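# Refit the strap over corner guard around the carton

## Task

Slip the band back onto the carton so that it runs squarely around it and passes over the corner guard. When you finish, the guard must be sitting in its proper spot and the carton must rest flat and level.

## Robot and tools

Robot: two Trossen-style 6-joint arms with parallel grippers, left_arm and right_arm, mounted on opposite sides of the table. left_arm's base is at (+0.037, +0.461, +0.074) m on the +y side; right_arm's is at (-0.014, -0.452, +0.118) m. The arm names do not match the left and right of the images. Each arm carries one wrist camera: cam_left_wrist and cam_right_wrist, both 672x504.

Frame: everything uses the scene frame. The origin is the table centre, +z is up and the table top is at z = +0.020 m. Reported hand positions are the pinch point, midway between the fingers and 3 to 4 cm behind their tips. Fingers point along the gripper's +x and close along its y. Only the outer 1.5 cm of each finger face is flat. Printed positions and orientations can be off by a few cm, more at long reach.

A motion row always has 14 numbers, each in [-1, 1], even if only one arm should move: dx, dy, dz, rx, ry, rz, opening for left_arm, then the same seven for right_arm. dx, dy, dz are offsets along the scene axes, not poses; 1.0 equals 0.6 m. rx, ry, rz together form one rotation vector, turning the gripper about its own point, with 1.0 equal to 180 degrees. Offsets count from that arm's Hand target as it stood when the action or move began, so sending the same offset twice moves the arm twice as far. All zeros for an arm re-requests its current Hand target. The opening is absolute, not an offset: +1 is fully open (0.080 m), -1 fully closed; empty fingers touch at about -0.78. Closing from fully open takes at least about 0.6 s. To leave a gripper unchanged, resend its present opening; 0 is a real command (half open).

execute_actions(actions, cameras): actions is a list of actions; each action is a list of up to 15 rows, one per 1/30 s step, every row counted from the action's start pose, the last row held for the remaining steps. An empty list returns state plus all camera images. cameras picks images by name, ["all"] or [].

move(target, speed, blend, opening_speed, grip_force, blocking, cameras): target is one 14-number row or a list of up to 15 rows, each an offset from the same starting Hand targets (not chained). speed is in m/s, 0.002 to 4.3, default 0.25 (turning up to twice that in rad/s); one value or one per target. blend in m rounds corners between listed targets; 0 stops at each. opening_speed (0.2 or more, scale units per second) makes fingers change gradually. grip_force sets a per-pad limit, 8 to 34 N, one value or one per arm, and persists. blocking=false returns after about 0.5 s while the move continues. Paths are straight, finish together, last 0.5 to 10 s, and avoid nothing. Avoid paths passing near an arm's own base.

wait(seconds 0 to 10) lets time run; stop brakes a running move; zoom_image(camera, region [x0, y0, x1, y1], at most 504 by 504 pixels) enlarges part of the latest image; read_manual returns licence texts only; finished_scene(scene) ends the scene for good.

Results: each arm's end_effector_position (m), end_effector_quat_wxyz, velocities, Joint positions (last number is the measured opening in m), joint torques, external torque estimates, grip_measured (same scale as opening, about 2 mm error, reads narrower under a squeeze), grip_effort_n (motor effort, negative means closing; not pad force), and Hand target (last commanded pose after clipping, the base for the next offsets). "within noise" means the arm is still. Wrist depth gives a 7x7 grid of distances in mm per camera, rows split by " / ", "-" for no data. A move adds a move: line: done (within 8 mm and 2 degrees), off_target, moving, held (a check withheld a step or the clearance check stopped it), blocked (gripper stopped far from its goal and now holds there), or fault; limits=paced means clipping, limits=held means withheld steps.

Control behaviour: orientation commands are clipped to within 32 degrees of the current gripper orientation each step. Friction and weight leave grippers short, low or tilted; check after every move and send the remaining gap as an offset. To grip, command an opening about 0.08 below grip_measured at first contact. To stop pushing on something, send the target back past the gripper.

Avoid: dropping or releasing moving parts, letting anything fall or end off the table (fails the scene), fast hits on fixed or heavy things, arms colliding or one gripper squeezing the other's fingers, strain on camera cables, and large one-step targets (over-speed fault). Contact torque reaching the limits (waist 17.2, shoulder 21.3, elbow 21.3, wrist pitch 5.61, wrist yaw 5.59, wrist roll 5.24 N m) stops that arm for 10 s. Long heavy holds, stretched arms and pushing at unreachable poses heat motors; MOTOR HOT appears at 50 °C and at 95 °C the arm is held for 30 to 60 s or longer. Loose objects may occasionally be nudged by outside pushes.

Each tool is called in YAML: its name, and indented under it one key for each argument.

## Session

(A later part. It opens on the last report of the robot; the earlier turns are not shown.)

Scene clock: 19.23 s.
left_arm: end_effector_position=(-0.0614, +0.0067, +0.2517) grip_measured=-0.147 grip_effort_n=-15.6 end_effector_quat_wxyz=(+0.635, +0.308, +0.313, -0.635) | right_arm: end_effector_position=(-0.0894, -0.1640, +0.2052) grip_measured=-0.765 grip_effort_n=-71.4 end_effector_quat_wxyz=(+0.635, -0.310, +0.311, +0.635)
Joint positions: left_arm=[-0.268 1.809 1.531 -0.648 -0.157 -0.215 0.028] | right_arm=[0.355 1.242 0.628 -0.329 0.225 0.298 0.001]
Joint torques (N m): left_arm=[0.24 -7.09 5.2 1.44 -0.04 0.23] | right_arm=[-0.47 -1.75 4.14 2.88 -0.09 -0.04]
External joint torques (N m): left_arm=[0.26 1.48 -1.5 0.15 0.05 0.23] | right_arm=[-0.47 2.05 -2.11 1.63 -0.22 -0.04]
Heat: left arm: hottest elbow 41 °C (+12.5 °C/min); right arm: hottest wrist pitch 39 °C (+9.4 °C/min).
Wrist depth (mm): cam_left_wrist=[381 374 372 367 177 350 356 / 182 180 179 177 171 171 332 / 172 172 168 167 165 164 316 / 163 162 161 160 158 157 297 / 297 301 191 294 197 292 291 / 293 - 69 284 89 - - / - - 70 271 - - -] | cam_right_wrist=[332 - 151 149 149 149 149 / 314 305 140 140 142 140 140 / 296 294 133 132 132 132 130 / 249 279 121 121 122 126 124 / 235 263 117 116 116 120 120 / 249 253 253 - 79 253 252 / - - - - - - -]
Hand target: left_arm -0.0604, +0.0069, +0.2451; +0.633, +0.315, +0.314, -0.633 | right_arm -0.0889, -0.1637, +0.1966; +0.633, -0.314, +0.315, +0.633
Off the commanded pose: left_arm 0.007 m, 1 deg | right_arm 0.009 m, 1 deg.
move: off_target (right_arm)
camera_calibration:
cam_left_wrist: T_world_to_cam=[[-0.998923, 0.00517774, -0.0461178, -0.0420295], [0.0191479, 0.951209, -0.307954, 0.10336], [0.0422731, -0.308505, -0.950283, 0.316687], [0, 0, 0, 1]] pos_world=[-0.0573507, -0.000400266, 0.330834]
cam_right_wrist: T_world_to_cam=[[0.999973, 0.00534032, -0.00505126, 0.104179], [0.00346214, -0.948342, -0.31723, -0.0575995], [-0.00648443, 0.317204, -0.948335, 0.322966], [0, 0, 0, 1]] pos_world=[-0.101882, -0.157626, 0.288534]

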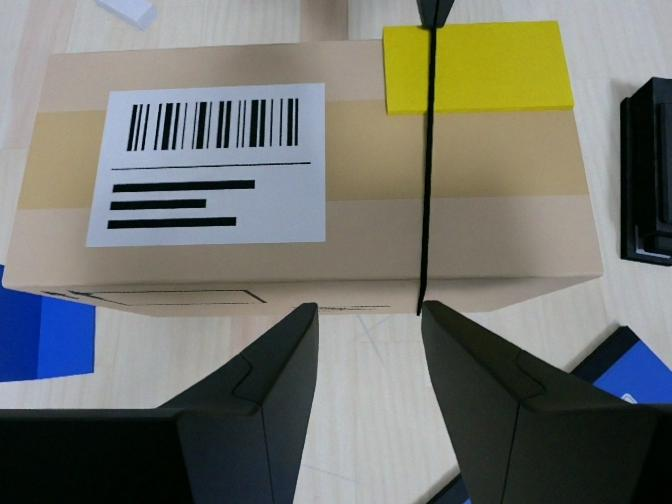

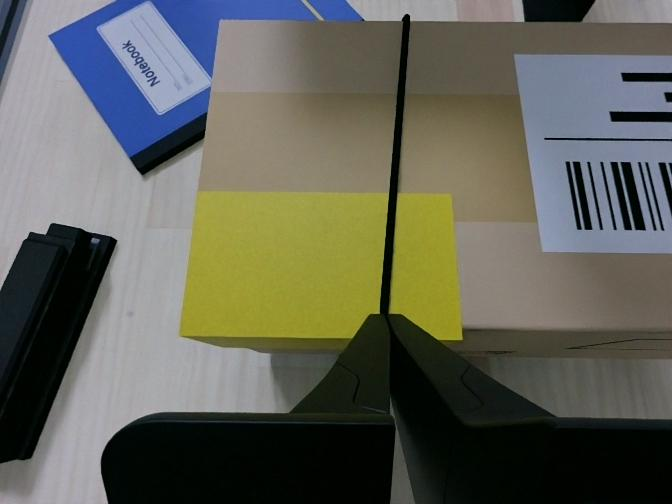

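move:
  target: [-0.0435,-0.038,-0.063,0,0,0,-0.3,0,0,0.0,0,0,0,-0.5]
  speed: 0.08
  cameras: ["all"]

zoom_image:
  camera: "cam_left_wrist"
  region: [280, 230, 460, 365]

zoom_image:
  camera: "cam_right_wrist"
  region: [250, 200, 490, 380]

Scene clock: 20.80 s.
left_arm: end_effector_position=(-0.0844, -0.0130, +0.2102) grip_measured=-0.297 grip_effort_n=-15.6 end_effector_quat_wxyz=(+0.633, +0.315, +0.313, -0.634) | right_arm: end_effector_position=(-0.0918, -0.1597, +0.2067) grip_measured=-0.503 grip_effort_n=15.6 end_effector_quat_wxyz=(+0.635, -0.301, +0.308, +0.641)
Joint positions: left_arm=[-0.311 1.931 1.533 -0.545 -0.183 -0.242 0.022] | right_arm=[0.354 1.249 0.627 -0.3 0.219 0.297 0.012]
Joint torques (N m): left_arm=[-0.27 -7.07 7.12 1.33 -0.13 -0.17] | right_arm=[-0.38 -2.54 4.23 0.97 0.07 -0.02]
External joint torques (N m): left_arm=[-0.36 2.23 0.53 0.07 -0.01 -0.17] | right_arm=[-0.37 1.31 -2.04 -0.3 -0.05 -0.02]
Heat: left arm: hottest elbow 41 °C (+11.5 °C/min); right arm: hottest wrist pitch 39 °C (+8.7 °C/min).
Wrist depth (mm): cam_left_wrist=[- 139 135 131 127 127 299 / 133 131 127 125 124 123 280 / 125 123 122 119 118 117 265 / 120 118 116 115 113 112 247 / 219 124 126 111 110 245 245 / 257 256 - 242 80 - - / - - - 233 75 - -] | cam_right_wrist=[346 334 327 151 151 337 334 / 322 - 144 143 143 142 141 / 301 299 136 136 133 133 131 / 255 287 125 123 123 127 125 / 240 267 - 116 116 120 118 / 250 256 - - 80 202 249 / - - - 238 - - -]
Hand target: left_arm -0.0864, -0.0159, +0.2071; +0.633, +0.315, +0.314, -0.633 | right_arm -0.0890, -0.1637, +0.1966; +0.633, -0.315, +0.315, +0.633
Off the commanded pose: left_arm 0.005 m, 0 deg | right_arm 0.011 m, 2 deg.
move: off_target (right_arm)
camera_calibration:
cam_left_wrist: T_world_to_cam=[[-0.998445, 0.0115408, -0.0545438, -0.0648669], [0.0272542, 0.954509, -0.296935, 0.10819], [0.0486357, -0.29796, -0.953339, 0.273479], [0, 0, 0, 1]] pos_world=[-0.0810155, -0.0210342, 0.289305]
cam_right_wrist: T_world_to_cam=[[0.999823, 0.00882278, -0.0165875, 0.109492], [0.00275861, -0.94225, -0.3349, -0.0484872], [-0.0185843, 0.334795, -0.942108, 0.323497], [0, 0, 0, 1]] pos_world=[-0.103327, -0.154958, 0.290347]

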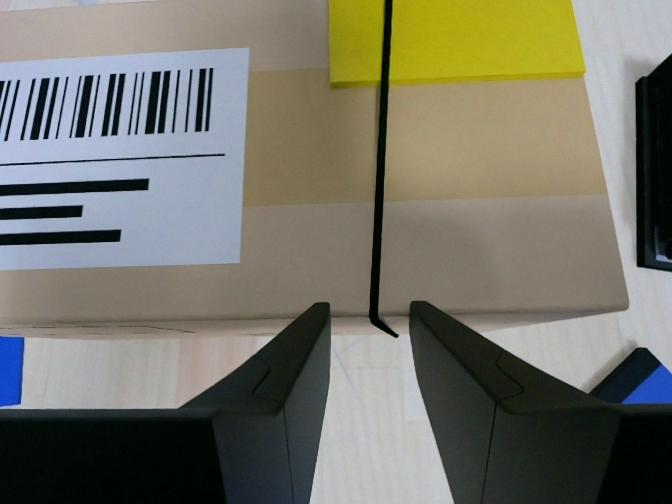

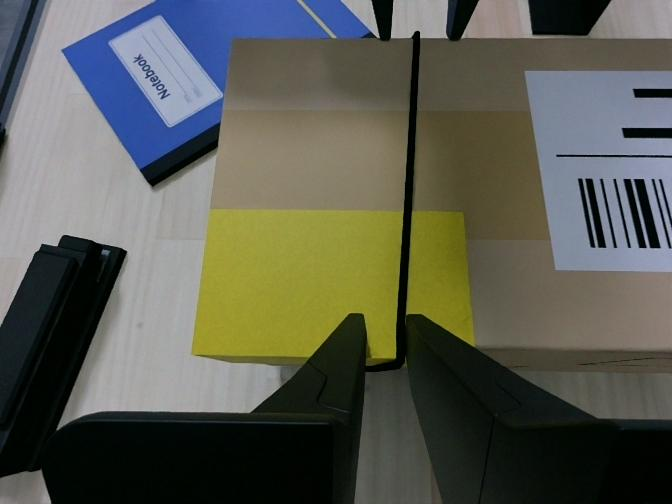

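Scaled by 2.800 from the camera's 672x504 image, which has a finer 960x720 frame.

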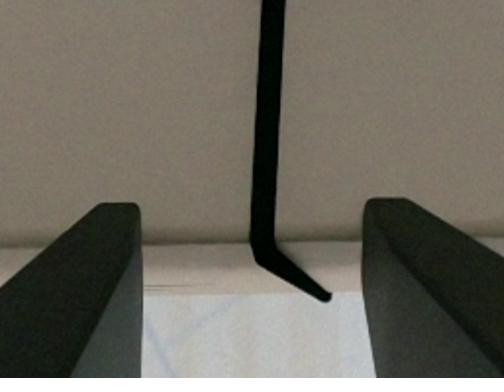

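Scaled by 2.100 from the camera's 672x504 image, which has a finer 960x720 frame.

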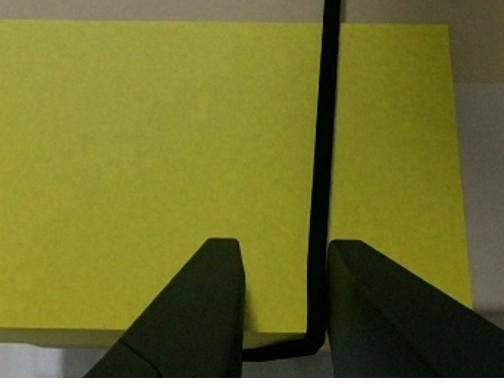

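move:
  target:
    - [-0.004,-0.007,-0.02,0,0,0,-0.3,0,0,0.0,0,0,0,-0.5]
    - [-0.004,-0.007,-0.02,0,0,0,-1,0,0,0.0,0,0,0,-0.5]
  speed: 0.05
  cameras: ["all"]

zoom_image:
  camera: "cam_left_wrist"
  region: [280, 230, 460, 365]

zoom_image:
  camera: "cam_right_wrist"
  region: [250, 200, 490, 380]

Scene clock: 22.60 s.
left_arm: end_effector_position=(-0.0878, -0.0170, +0.2109) grip_measured=-0.770 grip_effort_n=-33.7 end_effector_quat_wxyz=(+0.636, +0.308, +0.307, -0.638) | right_arm: end_effector_position=(-0.0918, -0.1597, +0.2067) grip_measured=-0.502 grip_effort_n=15.6 end_effector_quat_wxyz=(+0.635, -0.301, +0.308, +0.641)
Joint positions: left_arm=[-0.318 1.937 1.533 -0.518 -0.191 -0.244 0] | right_arm=[0.354 1.249 0.627 -0.3 0.219 0.297 0.012]
Joint torques (N m): left_arm=[0.21 -5.34 5.78 2.14 0.07 -0.16] | right_arm=[-0.37 -2.55 4.24 0.98 0.07 -0.03]
External joint torques (N m): left_arm=[0.2 3.97 -0.81 0.85 0.17 -0.17] | right_arm=[-0.35 1.29 -2 -0.29 -0.05 -0.03]
Heat: left arm: hottest elbow 42 °C (+13.3 °C/min); right arm: hottest wrist pitch 39 °C (+8.0 °C/min).
Wrist depth (mm): cam_left_wrist=[327 336 142 137 - 134 310 / 137 136 134 130 129 128 289 / 130 129 127 123 123 121 271 / 122 121 120 118 116 115 257 / 117 117 116 91 113 148 249 / 258 256 - - - 245 243 / - - - - - - -] | cam_right_wrist=[344 333 - 331 150 336 336 / 323 308 144 143 145 142 141 / 301 297 136 136 133 133 131 / 257 283 125 123 123 126 125 / 235 270 - 116 96 120 118 / 250 255 - - 79 202 248 / - - - 238 - - -]
Hand target: left_arm -0.0888, -0.0201, +0.1953; +0.633, +0.315, +0.314, -0.633 | right_arm -0.0890, -0.1637, +0.1966; +0.633, -0.314, +0.315, +0.633
Off the commanded pose: left_arm 0.016 m, 1 deg | right_arm 0.011 m, 2 deg.
move: off_target (left_arm, right_arm); target 2's new opening was sent with left_arm's hand 0.015 m and 0 deg from that target
camera_calibration:
cam_left_wrist: T_world_to_cam=[[-0.998542, 0.0105285, -0.0529423, -0.0685904], [0.0268222, 0.947919, -0.317381, 0.116496], [0.0468434, -0.318338, -0.946819, 0.271317], [0, 0, 0, 1]] pos_world=[-0.0843244, -0.0233364, 0.29023]
cam_right_wrist: T_world_to_cam=[[0.999823, 0.00882278, -0.0165875, 0.109492], [0.00275861, -0.94225, -0.3349, -0.0484872], [-0.0185843, 0.334795, -0.942108, 0.323497], [0, 0, 0, 1]] pos_world=[-0.103327, -0.154958, 0.290347]

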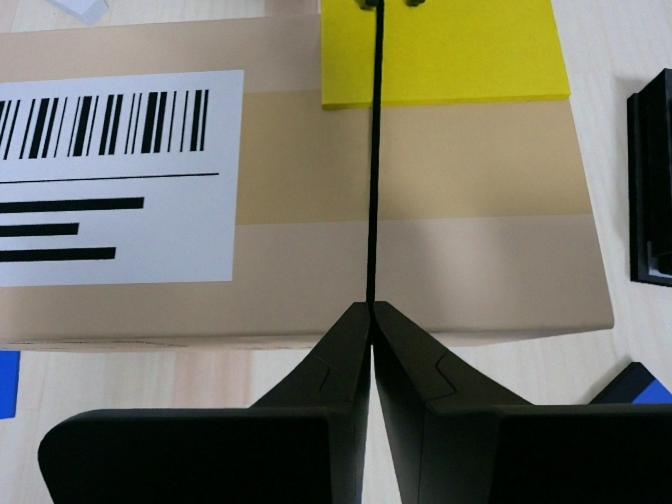

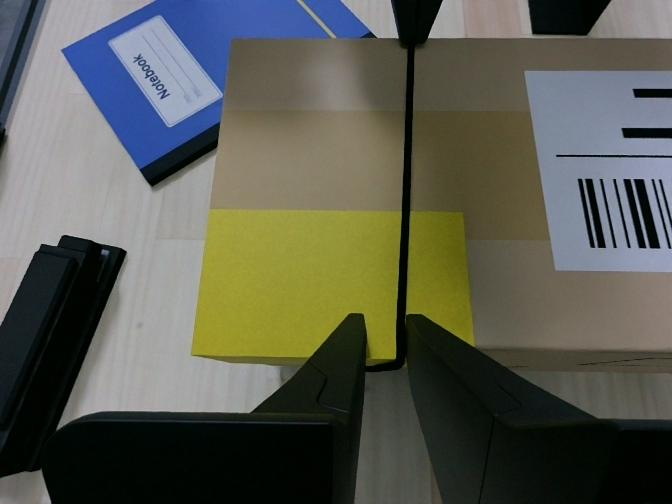

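Scaled by 2.800 from the camera's 672x504 image, which has a finer 960x720 frame.

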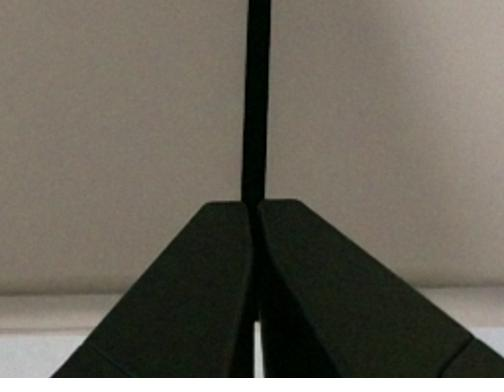

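Scaled by 2.100 from the camera's 672x504 image, which has a finer 960x720 frame.

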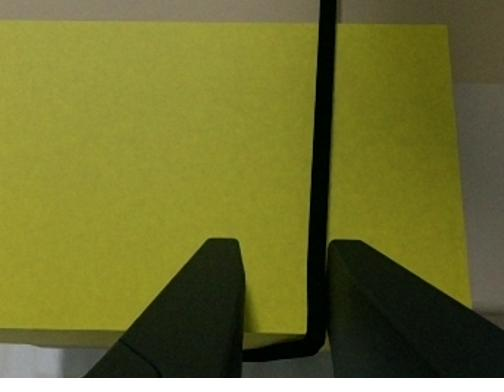

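move:
  target:
    - [0,0.018,0.037,0,0,0,-1,0,0,0.0,0,0,0,-0.5]
    - [-0.030,0.018,0.037,0,0,0,-1,0,0,0.0,0,0,0,-0.5]
  speed: 0.07
  blend: [0.005,0]
  cameras: ["all"]

zoom_image:
  camera: "cam_left_wrist"
  region: [280, 230, 460, 365]

zoom_image:
  camera: "cam_right_wrist"
  region: [250, 200, 490, 380]

Scene clock: 23.93 s.
left_arm: end_effector_position=(-0.1047, -0.0063, +0.2134) grip_measured=-0.772 grip_effort_n=-28.1 end_effector_quat_wxyz=(+0.631, +0.320, +0.316, -0.632) | right_arm: end_effector_position=(-0.0918, -0.1597, +0.2068) grip_measured=-0.502 grip_effort_n=15.1 end_effector_quat_wxyz=(+0.636, -0.301, +0.308, +0.641)
Joint positions: left_arm=[-0.364 1.94 1.565 -0.59 -0.212 -0.286 0] | right_arm=[0.354 1.249 0.627 -0.299 0.219 0.297 0.012]
Joint torques (N m): left_arm=[-0.36 -8.2 7.69 0.88 -0.2 -0.16] | right_arm=[-0.37 -2.53 4.23 0.94 0.07 -0.03]
External joint torques (N m): left_arm=[-0.36 1.12 1.15 -0.34 -0.08 -0.16] | right_arm=[-0.36 1.36 -2.05 -0.33 -0.05 -0.03]
Heat: left arm: hottest elbow 42 °C (+12.5 °C/min); right arm: hottest wrist pitch 39 °C (+7.5 °C/min).
Wrist depth (mm): cam_left_wrist=[- 139 135 128 - 295 296 / 133 132 128 127 124 279 275 / 126 124 124 120 119 120 266 / 121 119 118 115 114 114 254 / 261 247 259 91 183 250 248 / 258 256 - - - 245 - / - - - - - - -] | cam_right_wrist=[348 334 - 151 340 336 335 / 323 312 144 143 144 142 141 / 302 298 136 136 134 133 131 / 257 286 125 123 123 127 125 / - 267 118 117 116 120 118 / 249 255 - - 80 200 248 / - - - 239 - - -]
Hand target: left_arm -0.1068, -0.0093, +0.2175; +0.633, +0.315, +0.314, -0.633 | right_arm -0.0890, -0.1637, +0.1966; +0.633, -0.314, +0.315, +0.633
Off the commanded pose: left_arm 0.006 m, 1 deg | right_arm 0.011 m, 2 deg.
move: off_target (right_arm)
camera_calibration:
cam_left_wrist: T_world_to_cam=[[-0.998275, 0.0130624, -0.0572389, -0.0844918], [0.0288933, 0.958006, -0.285289, 0.100984], [0.0511086, -0.286451, -0.956731, 0.280555], [0, 0, 0, 1]] pos_world=[-0.101603, -0.0152744, 0.292389]
cam_right_wrist: T_world_to_cam=[[0.999822, 0.0087688, -0.0167117, 0.109519], [0.00266024, -0.942144, -0.335197, -0.0482996], [-0.0186841, 0.335092, -0.942, 0.323468], [0, 0, 0, 1]] pos_world=[-0.103328, -0.154857, 0.290347]

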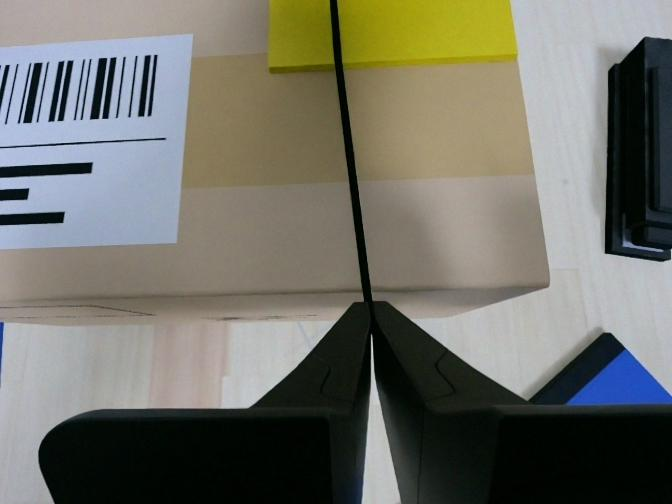

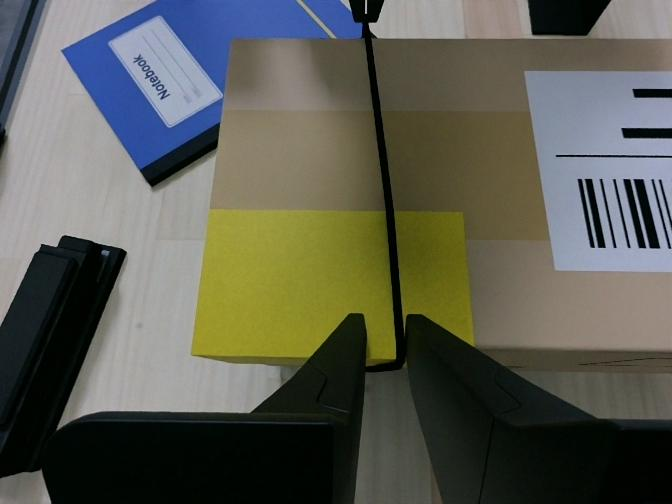

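Scaled by 2.800 from the camera's 672x504 image, which has a finer 960x720 frame.

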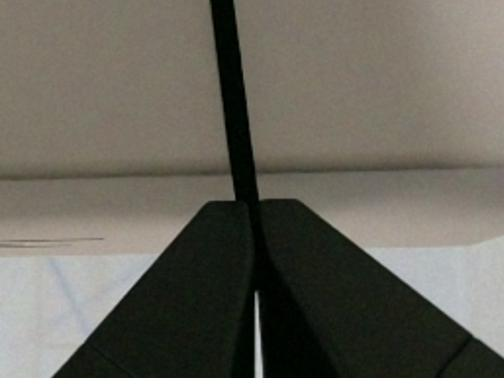

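Scaled by 2.100 from the camera's 672x504 image, which has a finer 960x720 frame.

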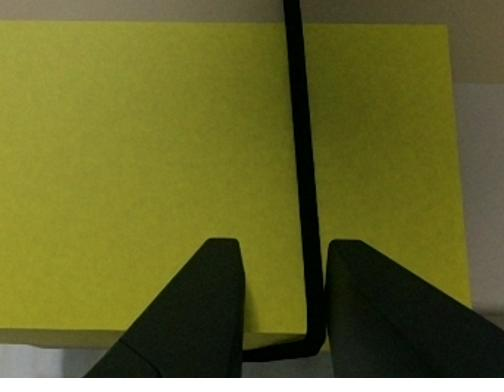

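move:
  target:
    - [0,-0.012,-0.013,0,0,0,-1,-0.01,0,0.007,0,0,0,-0.5]
    - [0,-0.012,-0.013,0,0,0,-0.5,-0.01,0,0.007,0,0,0,-0.5]
  speed: 0.05
  cameras: ["all"]

zoom_image:
  camera: "cam_left_wrist"
  region: [280, 230, 460, 365]

zoom_image:
  camera: "cam_right_wrist"
  region: [250, 200, 490, 380]

Scene clock: 25.43 s.
left_arm: end_effector_position=(-0.1066, -0.0107, +0.2086) grip_measured=-0.504 grip_effort_n=17.0 end_effector_quat_wxyz=(+0.631, +0.320, +0.316, -0.632) | right_arm: end_effector_position=(-0.0937, -0.1609, +0.2067) grip_measured=-0.502 grip_effort_n=14.2 end_effector_quat_wxyz=(+0.638, -0.304, +0.309, +0.636)
Joint positions: left_arm=[-0.364 1.961 1.575 -0.579 -0.211 -0.286 0.012] | right_arm=[0.37 1.254 0.635 -0.314 0.236 0.315 0.012]
Joint torques (N m): left_arm=[0.34 -7.45 7.88 1.63 -0.14 0] | right_arm=[0.44 -2.66 5.55 0.42 0.02 0.14]
External joint torques (N m): left_arm=[0.43 2 1.32 0.39 -0.03 0] | right_arm=[0.43 1.22 -0.69 -0.83 -0.1 0.13]
Heat: left arm: hottest elbow 42 °C (+11.8 °C/min); right arm: hottest wrist pitch 39 °C (+7.1 °C/min).
Wrist depth (mm): cam_left_wrist=[134 134 131 124 124 294 292 / 129 127 124 122 120 275 273 / 122 120 119 116 116 116 239 / 116 115 114 112 110 110 251 / 259 171 180 109 127 246 244 / 254 252 - 239 82 - - / - - - 231 67 - -] | cam_right_wrist=[340 331 333 151 152 151 151 / 319 310 143 142 144 142 142 / 300 296 134 134 133 133 131 / 258 280 123 126 123 125 125 / 247 266 - 115 115 120 120 / - 256 - - 80 252 252 / - - - 238 - - -]
Hand target: left_arm -0.1069, -0.0165, +0.2097; +0.633, +0.315, +0.314, -0.633 | right_arm -0.0950, -0.1637, +0.2008; +0.633, -0.314, +0.315, +0.633
Off the commanded pose: left_arm 0.006 m, 1 deg | right_arm 0.007 m, 2 deg.
move: done
camera_calibration:
cam_left_wrist: T_world_to_cam=[[-0.998332, 0.0139438, -0.0560192, -0.0868449], [0.0293678, 0.958111, -0.284887, 0.103939], [0.0497002, -0.286057, -0.956923, 0.274782], [0, 0, 0, 1]] pos_world=[-0.103409, -0.0197705, 0.287691]
cam_right_wrist: T_world_to_cam=[[0.999946, 0.000704021, -0.0103271, 0.108798], [-0.00273808, -0.944157, -0.329486, -0.051458], [-0.00998238, 0.329496, -0.944104, 0.324197], [0, 0, 0, 1]] pos_world=[-0.105697, -0.155483, 0.290244]

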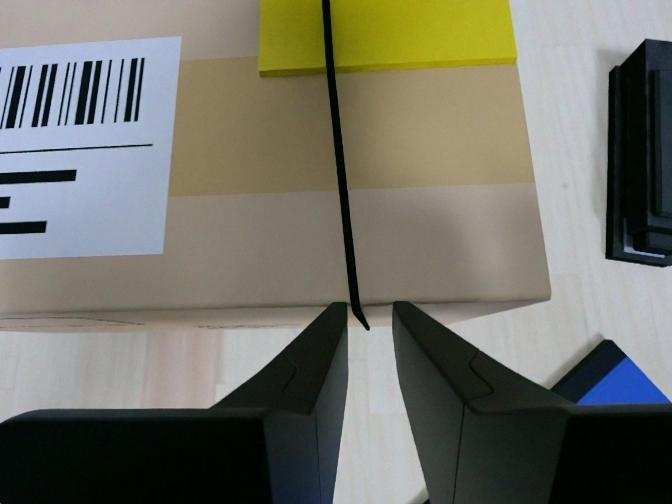

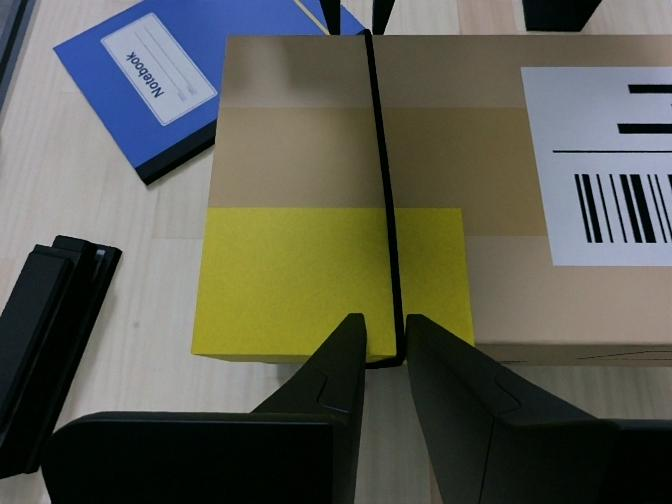

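Scaled by 2.800 from the camera's 672x504 image, which has a finer 960x720 frame.

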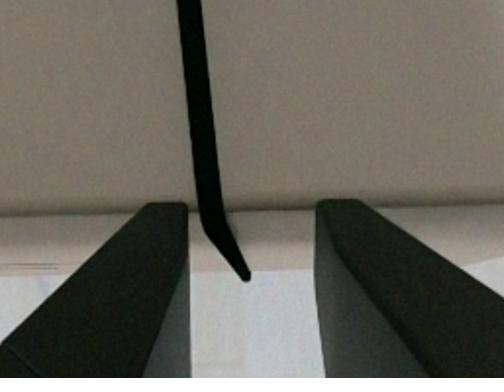

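Scaled by 2.100 from the camera's 672x504 image, which has a finer 960x720 frame.

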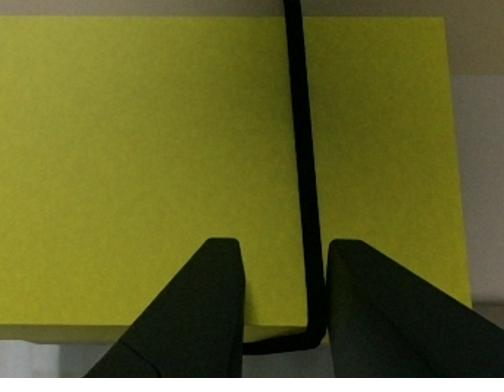

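move:
  target:
    - [0,0,0,0,0,0,-0.3,0,0,0.0,0,0,0,-1]
    - [0,0.06,0.09,0,0,0,-0.3,-0.009,-0.008,0.024,0,0,0,-1]
    - [0.02,0.13,0.2,0,0,0,-0.3,-0.009,0.002,0.002,0,0,0,-1]
  speed: 0.1
  cameras: ["all"]

zoom_image:
  camera: "cam_left_wrist"
  region: [230, 50, 530, 275]

zoom_image:
  camera: "cam_right_wrist"
  region: [250, 200, 490, 380]

Scene clock: 28.97 s.
left_arm: end_effector_position=(-0.0941, +0.0611, +0.3216) grip_measured=-0.303 grip_effort_n=15.1 end_effector_quat_wxyz=(+0.630, +0.324, +0.317, -0.630) | right_arm: end_effector_position=(-0.1012, -0.1602, +0.2087) grip_measured=-0.766 grip_effort_n=-70.9 end_effector_quat_wxyz=(+0.636, -0.308, +0.311, +0.636)
Joint positions: left_arm=[-0.404 1.707 1.709 -0.984 -0.235 -0.32 0.021] | right_arm=[0.399 1.272 0.661 -0.337 0.25 0.338 0.001]
Joint torques (N m): left_arm=[-0.33 -7.84 7.31 0.97 -0.26 -0.18] | right_arm=[-0.21 -3.34 4.38 1.58 -0.04 -0.04]
External joint torques (N m): left_arm=[-0.3 -0.42 0.93 -0.23 -0.12 -0.18] | right_arm=[-0.22 0.69 -1.91 0.34 -0.17 -0.04]
Heat: left arm: hottest elbow 43 °C (+12.4 °C/min); right arm: hottest wrist pitch 39 °C (+6.2 °C/min).
Wrist depth (mm): cam_left_wrist=[467 458 452 267 436 427 428 / 445 264 258 253 249 411 402 / 422 251 247 242 242 389 384 / - 336 343 350 375 375 370 / 381 380 381 369 369 - 356 / 373 - - 353 80 - - / - - - 339 75 - -] | cam_right_wrist=[335 333 324 151 151 150 150 / 316 306 143 142 141 141 141 / 298 294 135 135 133 133 131 / 282 279 123 123 124 127 125 / 237 265 118 116 93 120 120 / 240 255 255 - 79 253 252 / - - - - - - -]
Hand target: left_arm -0.0948, +0.0614, +0.3296; +0.633, +0.315, +0.314, -0.633 | right_arm -0.1004, -0.1624, +0.2021; +0.633, -0.314, +0.315, +0.633
Off the commanded pose: left_arm 0.008 m, 1 deg | right_arm 0.007 m, 1 deg.
move: done
camera_calibration:
cam_left_wrist: T_world_to_cam=[[-0.998079, 0.0136074, -0.0604395, -0.0675997], [0.0298459, 0.960518, -0.276614, 0.0641883], [0.0542892, -0.277886, -0.959079, 0.403413], [0, 0, 0, 1]] pos_world=[-0.0912866, 0.0513687, 0.400574]
cam_right_wrist: T_world_to_cam=[[0.999956, 0.00325683, -0.00880354, 0.116463], [0.000262506, -0.947214, -0.320601, -0.052291], [-0.00938298, 0.320585, -0.947173, 0.325046], [0, 0, 0, 1]] pos_world=[-0.113394, -0.154115, 0.292136]

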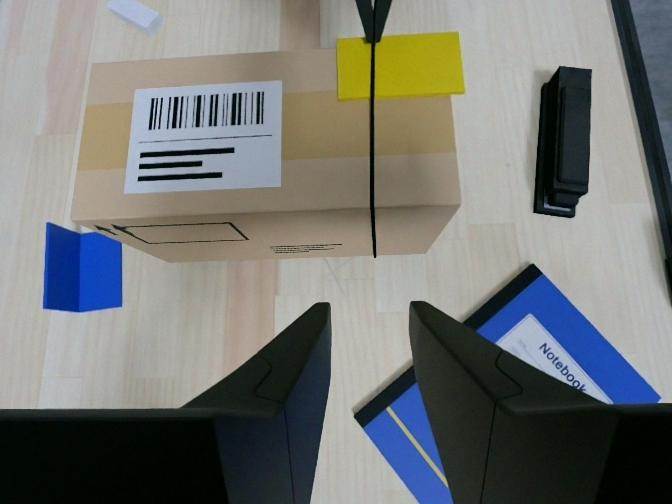

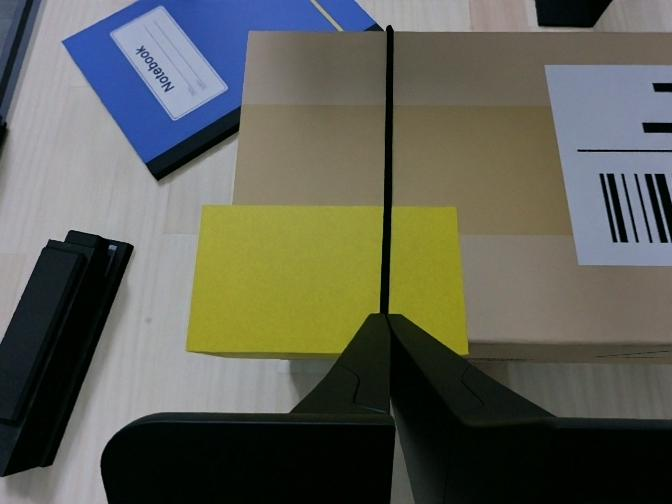

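Scaled by 1.680 from the camera's 672x504 image, which has a finer 960x720 frame.

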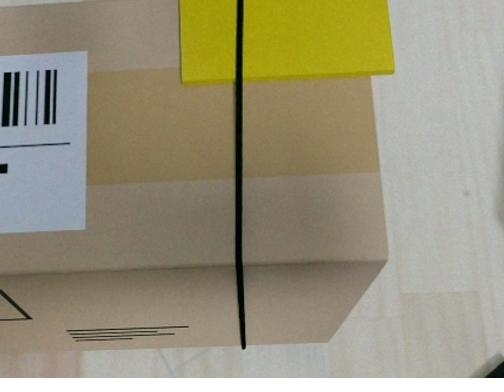

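Scaled by 2.100 from the camera's 672x504 image, which has a finer 960x720 frame.

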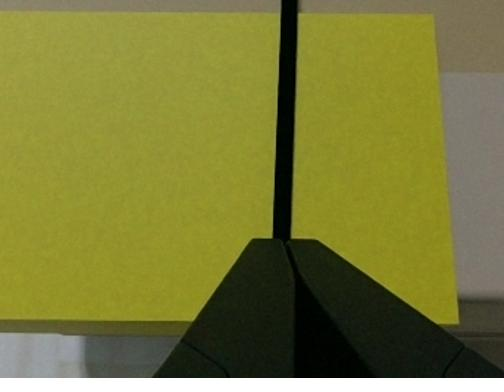

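move:
  target: [0,0,0,0,0,0,-0.3,0.02,0,-0.012,0,0,0,-1]
  speed: 0.04
  cameras: ["all"]

zoom_image:
  camera: "cam_left_wrist"
  region: [290, 0, 490, 150]

Scene clock: 30.57 s.
left_arm: end_effector_position=(-0.0940, +0.0612, +0.3215) grip_measured=-0.303 grip_effort_n=15.1 end_effector_quat_wxyz=(+0.630, +0.325, +0.318, -0.630) | right_arm: end_effector_position=(-0.0972, -0.1595, +0.2061) grip_measured=-0.766 grip_effort_n=-70.9 end_effector_quat_wxyz=(+0.627, -0.304, +0.309, +0.647)
Joint positions: left_arm=[-0.404 1.707 1.709 -0.985 -0.235 -0.32 0.021] | right_arm=[0.365 1.258 0.634 -0.299 0.206 0.296 0.001]
Joint torques (N m): left_arm=[-0.35 -7.86 7.27 0.99 -0.25 -0.18] | right_arm=[-1.51 -2.81 3.35 1.59 0.42 -0.06]
External joint torques (N m): left_arm=[-0.31 -0.54 0.93 -0.21 -0.12 -0.18] | right_arm=[-1.51 1.06 -2.87 0.34 0.31 -0.06]
Heat: left arm: hottest elbow 43 °C (+11.8 °C/min); right arm: hottest wrist pitch 39 °C (+5.9 °C/min).
Wrist depth (mm): cam_left_wrist=[468 456 454 442 435 429 429 / 443 264 258 253 251 408 404 / 424 251 247 242 243 385 383 / - 334 344 351 375 377 370 / 383 381 381 369 369 - 356 / 373 - - 353 80 - - / - - - 340 75 - -] | cam_right_wrist=[347 339 335 152 335 335 325 / 324 308 148 143 143 141 140 / 303 299 135 135 133 132 130 / 293 281 126 - 122 126 124 / 233 266 - 117 117 118 118 / 238 257 255 - 79 247 247 / - - - - - - -]
Hand target: left_arm -0.0948, +0.0614, +0.3295; +0.633, +0.315, +0.314, -0.633 | right_arm -0.0885, -0.1625, +0.1948; +0.633, -0.314, +0.315, +0.633
Off the commanded pose: left_arm 0.008 m, 1 deg | right_arm 0.015 m, 2 deg.
move: off_target (right_arm)
camera_calibration:
cam_left_wrist: T_world_to_cam=[[-0.99806, 0.0136694, -0.0607439, -0.0673854], [0.0299499, 0.960719, -0.275901, 0.0637714], [0.0545864, -0.277185, -0.959265, 0.403405], [0, 0, 0, 1]] pos_world=[-0.0911851, 0.0514723, 0.400473]
cam_right_wrist: T_world_to_cam=[[0.999306, 0.0283119, -0.0242198, 0.11959], [0.0187628, -0.944016, -0.329364, -0.0483622], [-0.0321888, 0.328681, -0.943892, 0.320767], [0, 0, 0, 1]] pos_world=[-0.108274, -0.154471, 0.289737]

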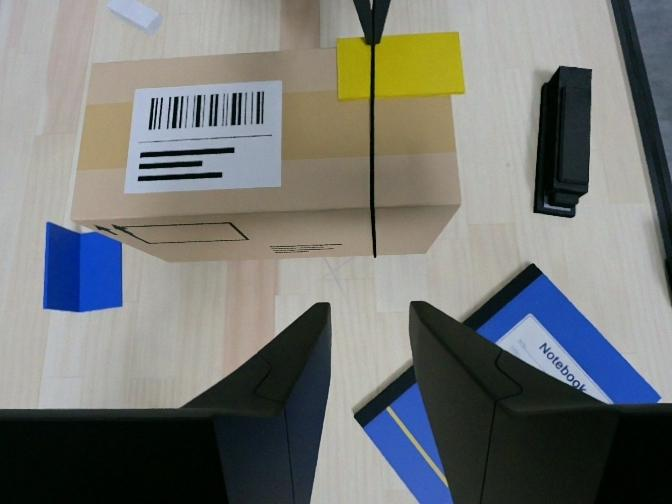

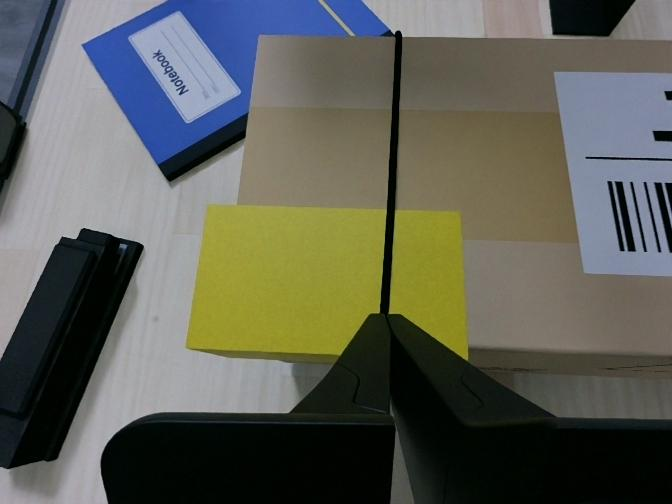

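Scaled by 2.520 from the camera's 672x504 image, which has a finer 960x720 frame.

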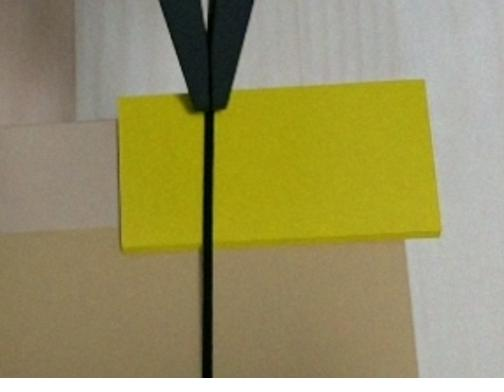

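move:
  target: [0,0,0,0,0,0,-0.3,0.013,0,0,0,0,0,-1]
  speed: 0.04
  cameras: ["all"]

zoom_image:
  camera: "cam_left_wrist"
  region: [290, 0, 490, 150]

Scene clock: 31.50 s.
left_arm: end_effector_position=(-0.0940, +0.0612, +0.3215) grip_measured=-0.303 grip_effort_n=15.1 end_effector_quat_wxyz=(+0.630, +0.325, +0.318, -0.630) | right_arm: end_effector_position=(-0.0936, -0.1591, +0.2063) grip_measured=-0.766 grip_effort_n=-70.9 end_effector_quat_wxyz=(+0.621, -0.303, +0.310, +0.653)
Joint positions: left_arm=[-0.404 1.707 1.709 -0.985 -0.235 -0.32 0.021] | right_arm=[0.337 1.248 0.626 -0.292 0.174 0.267 0.001]
Joint torques (N m): left_arm=[-0.36 -7.84 7.26 0.99 -0.25 -0.18] | right_arm=[-2.03 -3.13 3.22 1.29 0.79 -0.07]
External joint torques (N m): left_arm=[-0.41 -0.42 0.88 -0.21 -0.11 -0.18] | right_arm=[-2.01 0.75 -3.08 0 0.7 -0.07]
Heat: left arm: hottest elbow 43 °C (+11.4 °C/min); right arm: hottest wrist pitch 39 °C (+5.7 °C/min).
Wrist depth (mm): cam_left_wrist=[469 456 453 267 431 427 427 / 444 263 259 253 251 410 403 / 424 251 247 242 242 390 384 / 396 336 344 350 375 377 370 / 383 381 380 368 367 - 354 / 372 - - 350 80 - - / - - - 339 75 - -] | cam_right_wrist=[355 340 337 329 338 334 148 / 327 318 148 143 143 141 139 / 306 304 137 136 133 132 130 / 254 285 123 124 124 126 124 / 235 268 118 117 116 118 118 / - 258 257 - 79 247 243 / - - - - - - -]
Hand target: left_arm -0.0948, +0.0614, +0.3295; +0.633, +0.315, +0.314, -0.633 | right_arm -0.0807, -0.1624, +0.1950; +0.633, -0.314, +0.315, +0.633
Off the commanded pose: left_arm 0.008 m, 1 deg | right_arm 0.018 m, 3 deg.
move: off_target (right_arm)
camera_calibration:
cam_left_wrist: T_world_to_cam=[[-0.99806, 0.0136694, -0.0607439, -0.0673854], [0.0299499, 0.960719, -0.275901, 0.0637714], [0.0545864, -0.277185, -0.959265, 0.403405], [0, 0, 0, 1]] pos_world=[-0.0911851, 0.0514723, 0.400473]
cam_right_wrist: T_world_to_cam=[[0.998517, 0.042536, -0.0339748, 0.120185], [0.0289681, -0.943555, -0.329948, -0.0468497], [-0.0460917, 0.328474, -0.943388, 0.319496], [0, 0, 0, 1]] pos_world=[-0.103924, -0.154264, 0.290034]

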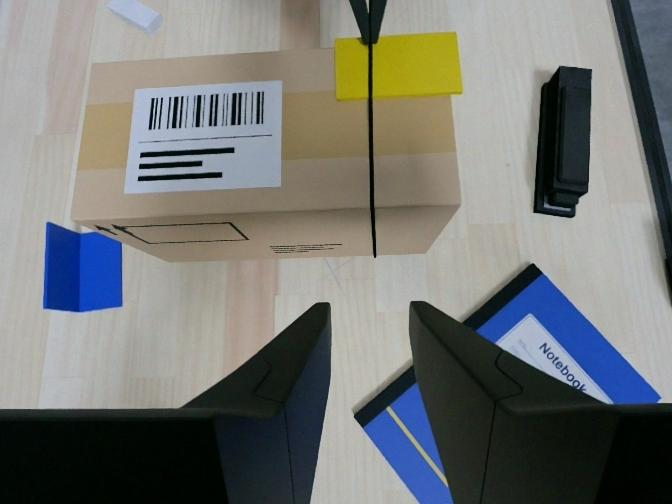

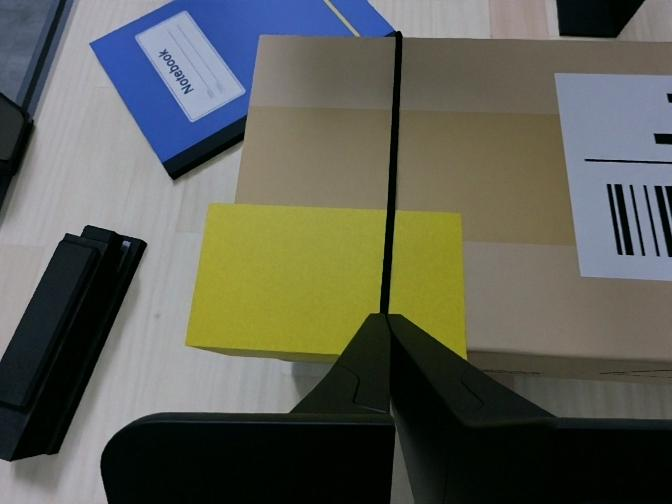

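Scaled by 2.520 from the camera's 672x504 image, which has a finer 960x720 frame.

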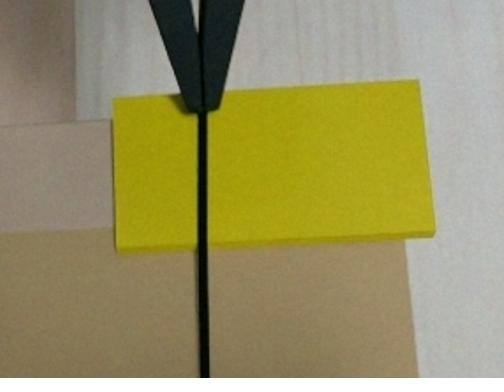

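move:
  target: [0,0,0,0,0,0,-0.3,0.0155,0,0,0,0,0,-1]
  speed: 0.04
  cameras: ["all"]

zoom_image:
  camera: "cam_left_wrist"
  region: [290, 0, 490, 150]

Scene clock: 32.43 s.
left_arm: end_effector_position=(-0.0940, +0.0612, +0.3215) grip_measured=-0.303 grip_effort_n=15.1 end_effector_quat_wxyz=(+0.630, +0.325, +0.318, -0.630) | right_arm: end_effector_position=(-0.0843, -0.1591, +0.2061) grip_measured=-0.766 grip_effort_n=-70.9 end_effector_quat_wxyz=(+0.621, -0.303, +0.310, +0.653)
Joint positions: left_arm=[-0.404 1.707 1.709 -0.985 -0.235 -0.32 0.021] | right_arm=[0.295 1.234 0.615 -0.291 0.147 0.233 0.001]
Joint torques (N m): left_arm=[-0.35 -7.82 7.28 0.99 -0.24 -0.18] | right_arm=[-2.1 -3.01 3.28 1.37 0.84 -0.09]
External joint torques (N m): left_arm=[-0.35 -0.5 0.94 -0.22 -0.11 -0.18] | right_arm=[-2.09 0.8 -3.05 0.06 0.76 -0.09]
Heat: left arm: hottest elbow 42 °C (+9.2 °C/min); right arm: hottest wrist pitch 40 °C (+7.4 °C/min).
Wrist depth (mm): cam_left_wrist=[469 457 452 266 440 428 431 / 446 264 260 254 250 409 405 / 423 251 247 242 241 397 384 / 385 390 344 350 375 377 368 / 383 381 381 368 367 - 354 / 373 - - 352 80 - - / - - - 340 75 - -] | cam_right_wrist=[352 336 333 152 339 334 324 / 327 319 144 142 143 140 139 / 306 301 136 136 133 132 130 / 251 287 - 123 124 125 124 / 241 270 119 115 114 118 118 / 254 258 258 - 79 248 243 / - - - - - - -]
Hand target: left_arm -0.0948, +0.0614, +0.3295; +0.633, +0.315, +0.314, -0.633 | right_arm -0.0713, -0.1625, +0.1949; +0.633, -0.314, +0.315, +0.633
Off the commanded pose: left_arm 0.008 m, 1 deg | right_arm 0.017 m, 3 deg.
move: off_target (right_arm)
camera_calibration:
cam_left_wrist: T_world_to_cam=[[-0.99806, 0.0136694, -0.0607439, -0.0673854], [0.0299499, 0.960719, -0.275901, 0.0637714], [0.0545864, -0.277185, -0.959265, 0.403405], [0, 0, 0, 1]] pos_world=[-0.0911851, 0.0514723, 0.400473]
cam_right_wrist: T_world_to_cam=[[0.998471, 0.0436494, -0.0339233, 0.111041], [0.0300643, -0.943713, -0.329396, -0.0471732], [-0.0463918, 0.327872, -0.943582, 0.319638], [0, 0, 0, 1]] pos_world=[-0.0946248, -0.154165, 0.289833]

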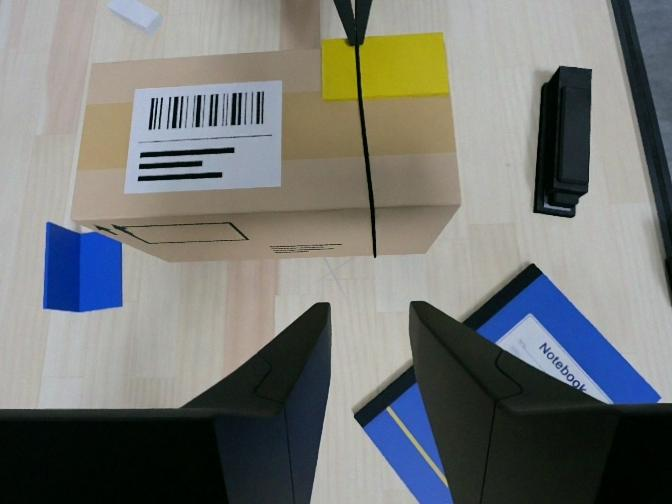

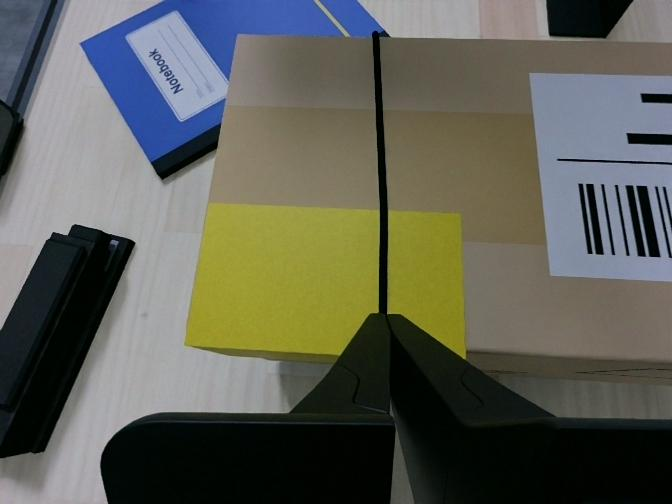

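Scaled by 2.520 from the camera's 672x504 image, which has a finer 960x720 frame.

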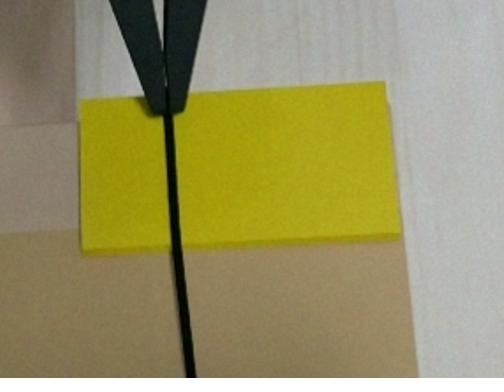

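move:
  target:
    - [0,0,0,0,0,0,-0.3,-0.022,0,0.005,0,0,0,-1]
    - [0,0,0,0,0,0,-0.3,-0.022,-0.003,0.045,0,0,0,-1]
    - [0,0,0,0,0,0,-0.3,-0.044,-0.003,0.045,0,0,0,-1]
    - [0,0,0,0,0,0,-0.3,-0.044,-0.002,0.018,0,0,0,-1]
  speed: 0.06
  cameras: ["all"]

zoom_image:
  camera: "cam_left_wrist"
  region: [290, 0, 490, 150]

zoom_image:
  camera: "cam_right_wrist"
  region: [250, 200, 490, 380]

Scene clock: 35.43 s.
left_arm: end_effector_position=(-0.0940, +0.0612, +0.3215) grip_measured=-0.303 grip_effort_n=15.1 end_effector_quat_wxyz=(+0.630, +0.325, +0.318, -0.630) | right_arm: end_effector_position=(-0.0978, -0.1615, +0.2105) grip_measured=-0.766 grip_effort_n=-70.9 end_effector_quat_wxyz=(+0.634, -0.310, +0.313, +0.635)
Joint positions: left_arm=[-0.404 1.707 1.709 -0.985 -0.235 -0.32 0.021] | right_arm=[0.384 1.259 0.664 -0.355 0.237 0.326 0.001]
Joint torques (N m): left_arm=[-0.35 -7.82 7.27 0.99 -0.25 -0.18] | right_arm=[0.3 -3.72 4.59 1.49 0.21 0.1]
External joint torques (N m): left_arm=[-0.4 -0.57 0.97 -0.21 -0.12 -0.18] | right_arm=[0.29 0.28 -1.73 0.24 0.08 0.09]
Heat: left arm: hottest elbow 42 °C (+8.5 °C/min); right arm: hottest wrist pitch 40 °C (+6.8 °C/min).
Wrist depth (mm): cam_left_wrist=[467 459 452 262 436 427 431 / 444 264 259 254 253 410 403 / 419 251 247 243 242 390 385 / 392 337 347 352 376 375 368 / 383 380 379 370 370 357 353 / 373 - - 352 80 - 335 / - - - 337 75 - -] | cam_right_wrist=[337 326 324 152 152 151 151 / 317 309 143 143 144 142 142 / 297 296 135 136 136 134 132 / 242 280 127 - - 128 125 / 240 267 - - 118 122 121 / 252 257 257 - 79 255 253 / - - - - - - -]
Hand target: left_arm -0.0948, +0.0614, +0.3295; +0.633, +0.315, +0.314, -0.633 | right_arm -0.0978, -0.1637, +0.2056; +0.633, -0.315, +0.315, +0.633
Off the commanded pose: left_arm 0.008 m, 1 deg | right_arm 0.005 m, 1 deg.
move: done
camera_calibration:
cam_left_wrist: T_world_to_cam=[[-0.99806, 0.0136694, -0.0607439, -0.0673854], [0.0299499, 0.960719, -0.275901, 0.0637714], [0.0545864, -0.277185, -0.959265, 0.403405], [0, 0, 0, 1]] pos_world=[-0.0911851, 0.0514723, 0.400473]
cam_right_wrist: T_world_to_cam=[[0.999933, 0.00534349, -0.0102223, 0.113625], [0.00186077, -0.949345, -0.31423, -0.0544604], [-0.0113836, 0.31419, -0.949292, 0.326327], [0, 0, 0, 1]] pos_world=[-0.109801, -0.154838, 0.293828]

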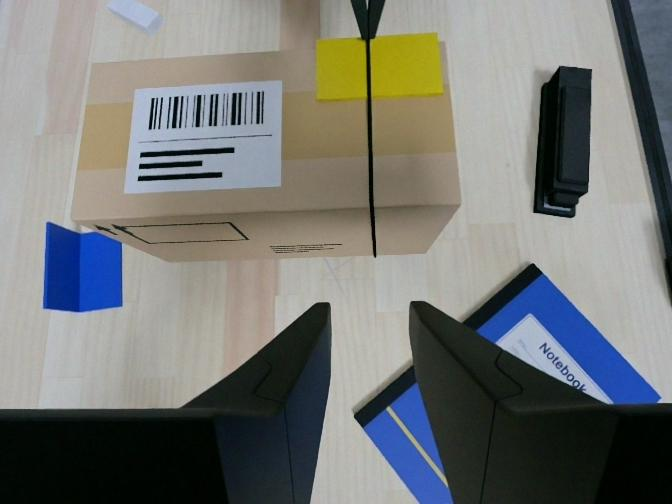

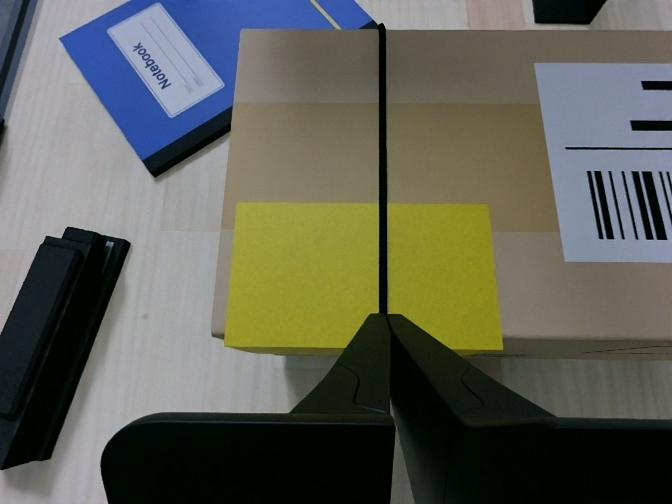

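Scaled by 2.520 from the camera's 672x504 image, which has a finer 960x720 frame.

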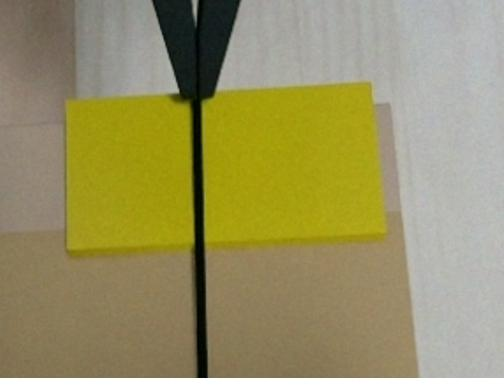

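Scaled by 2.100 from the camera's 672x504 image, which has a finer 960x720 frame.

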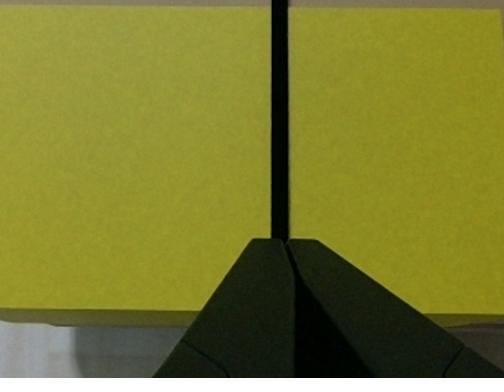

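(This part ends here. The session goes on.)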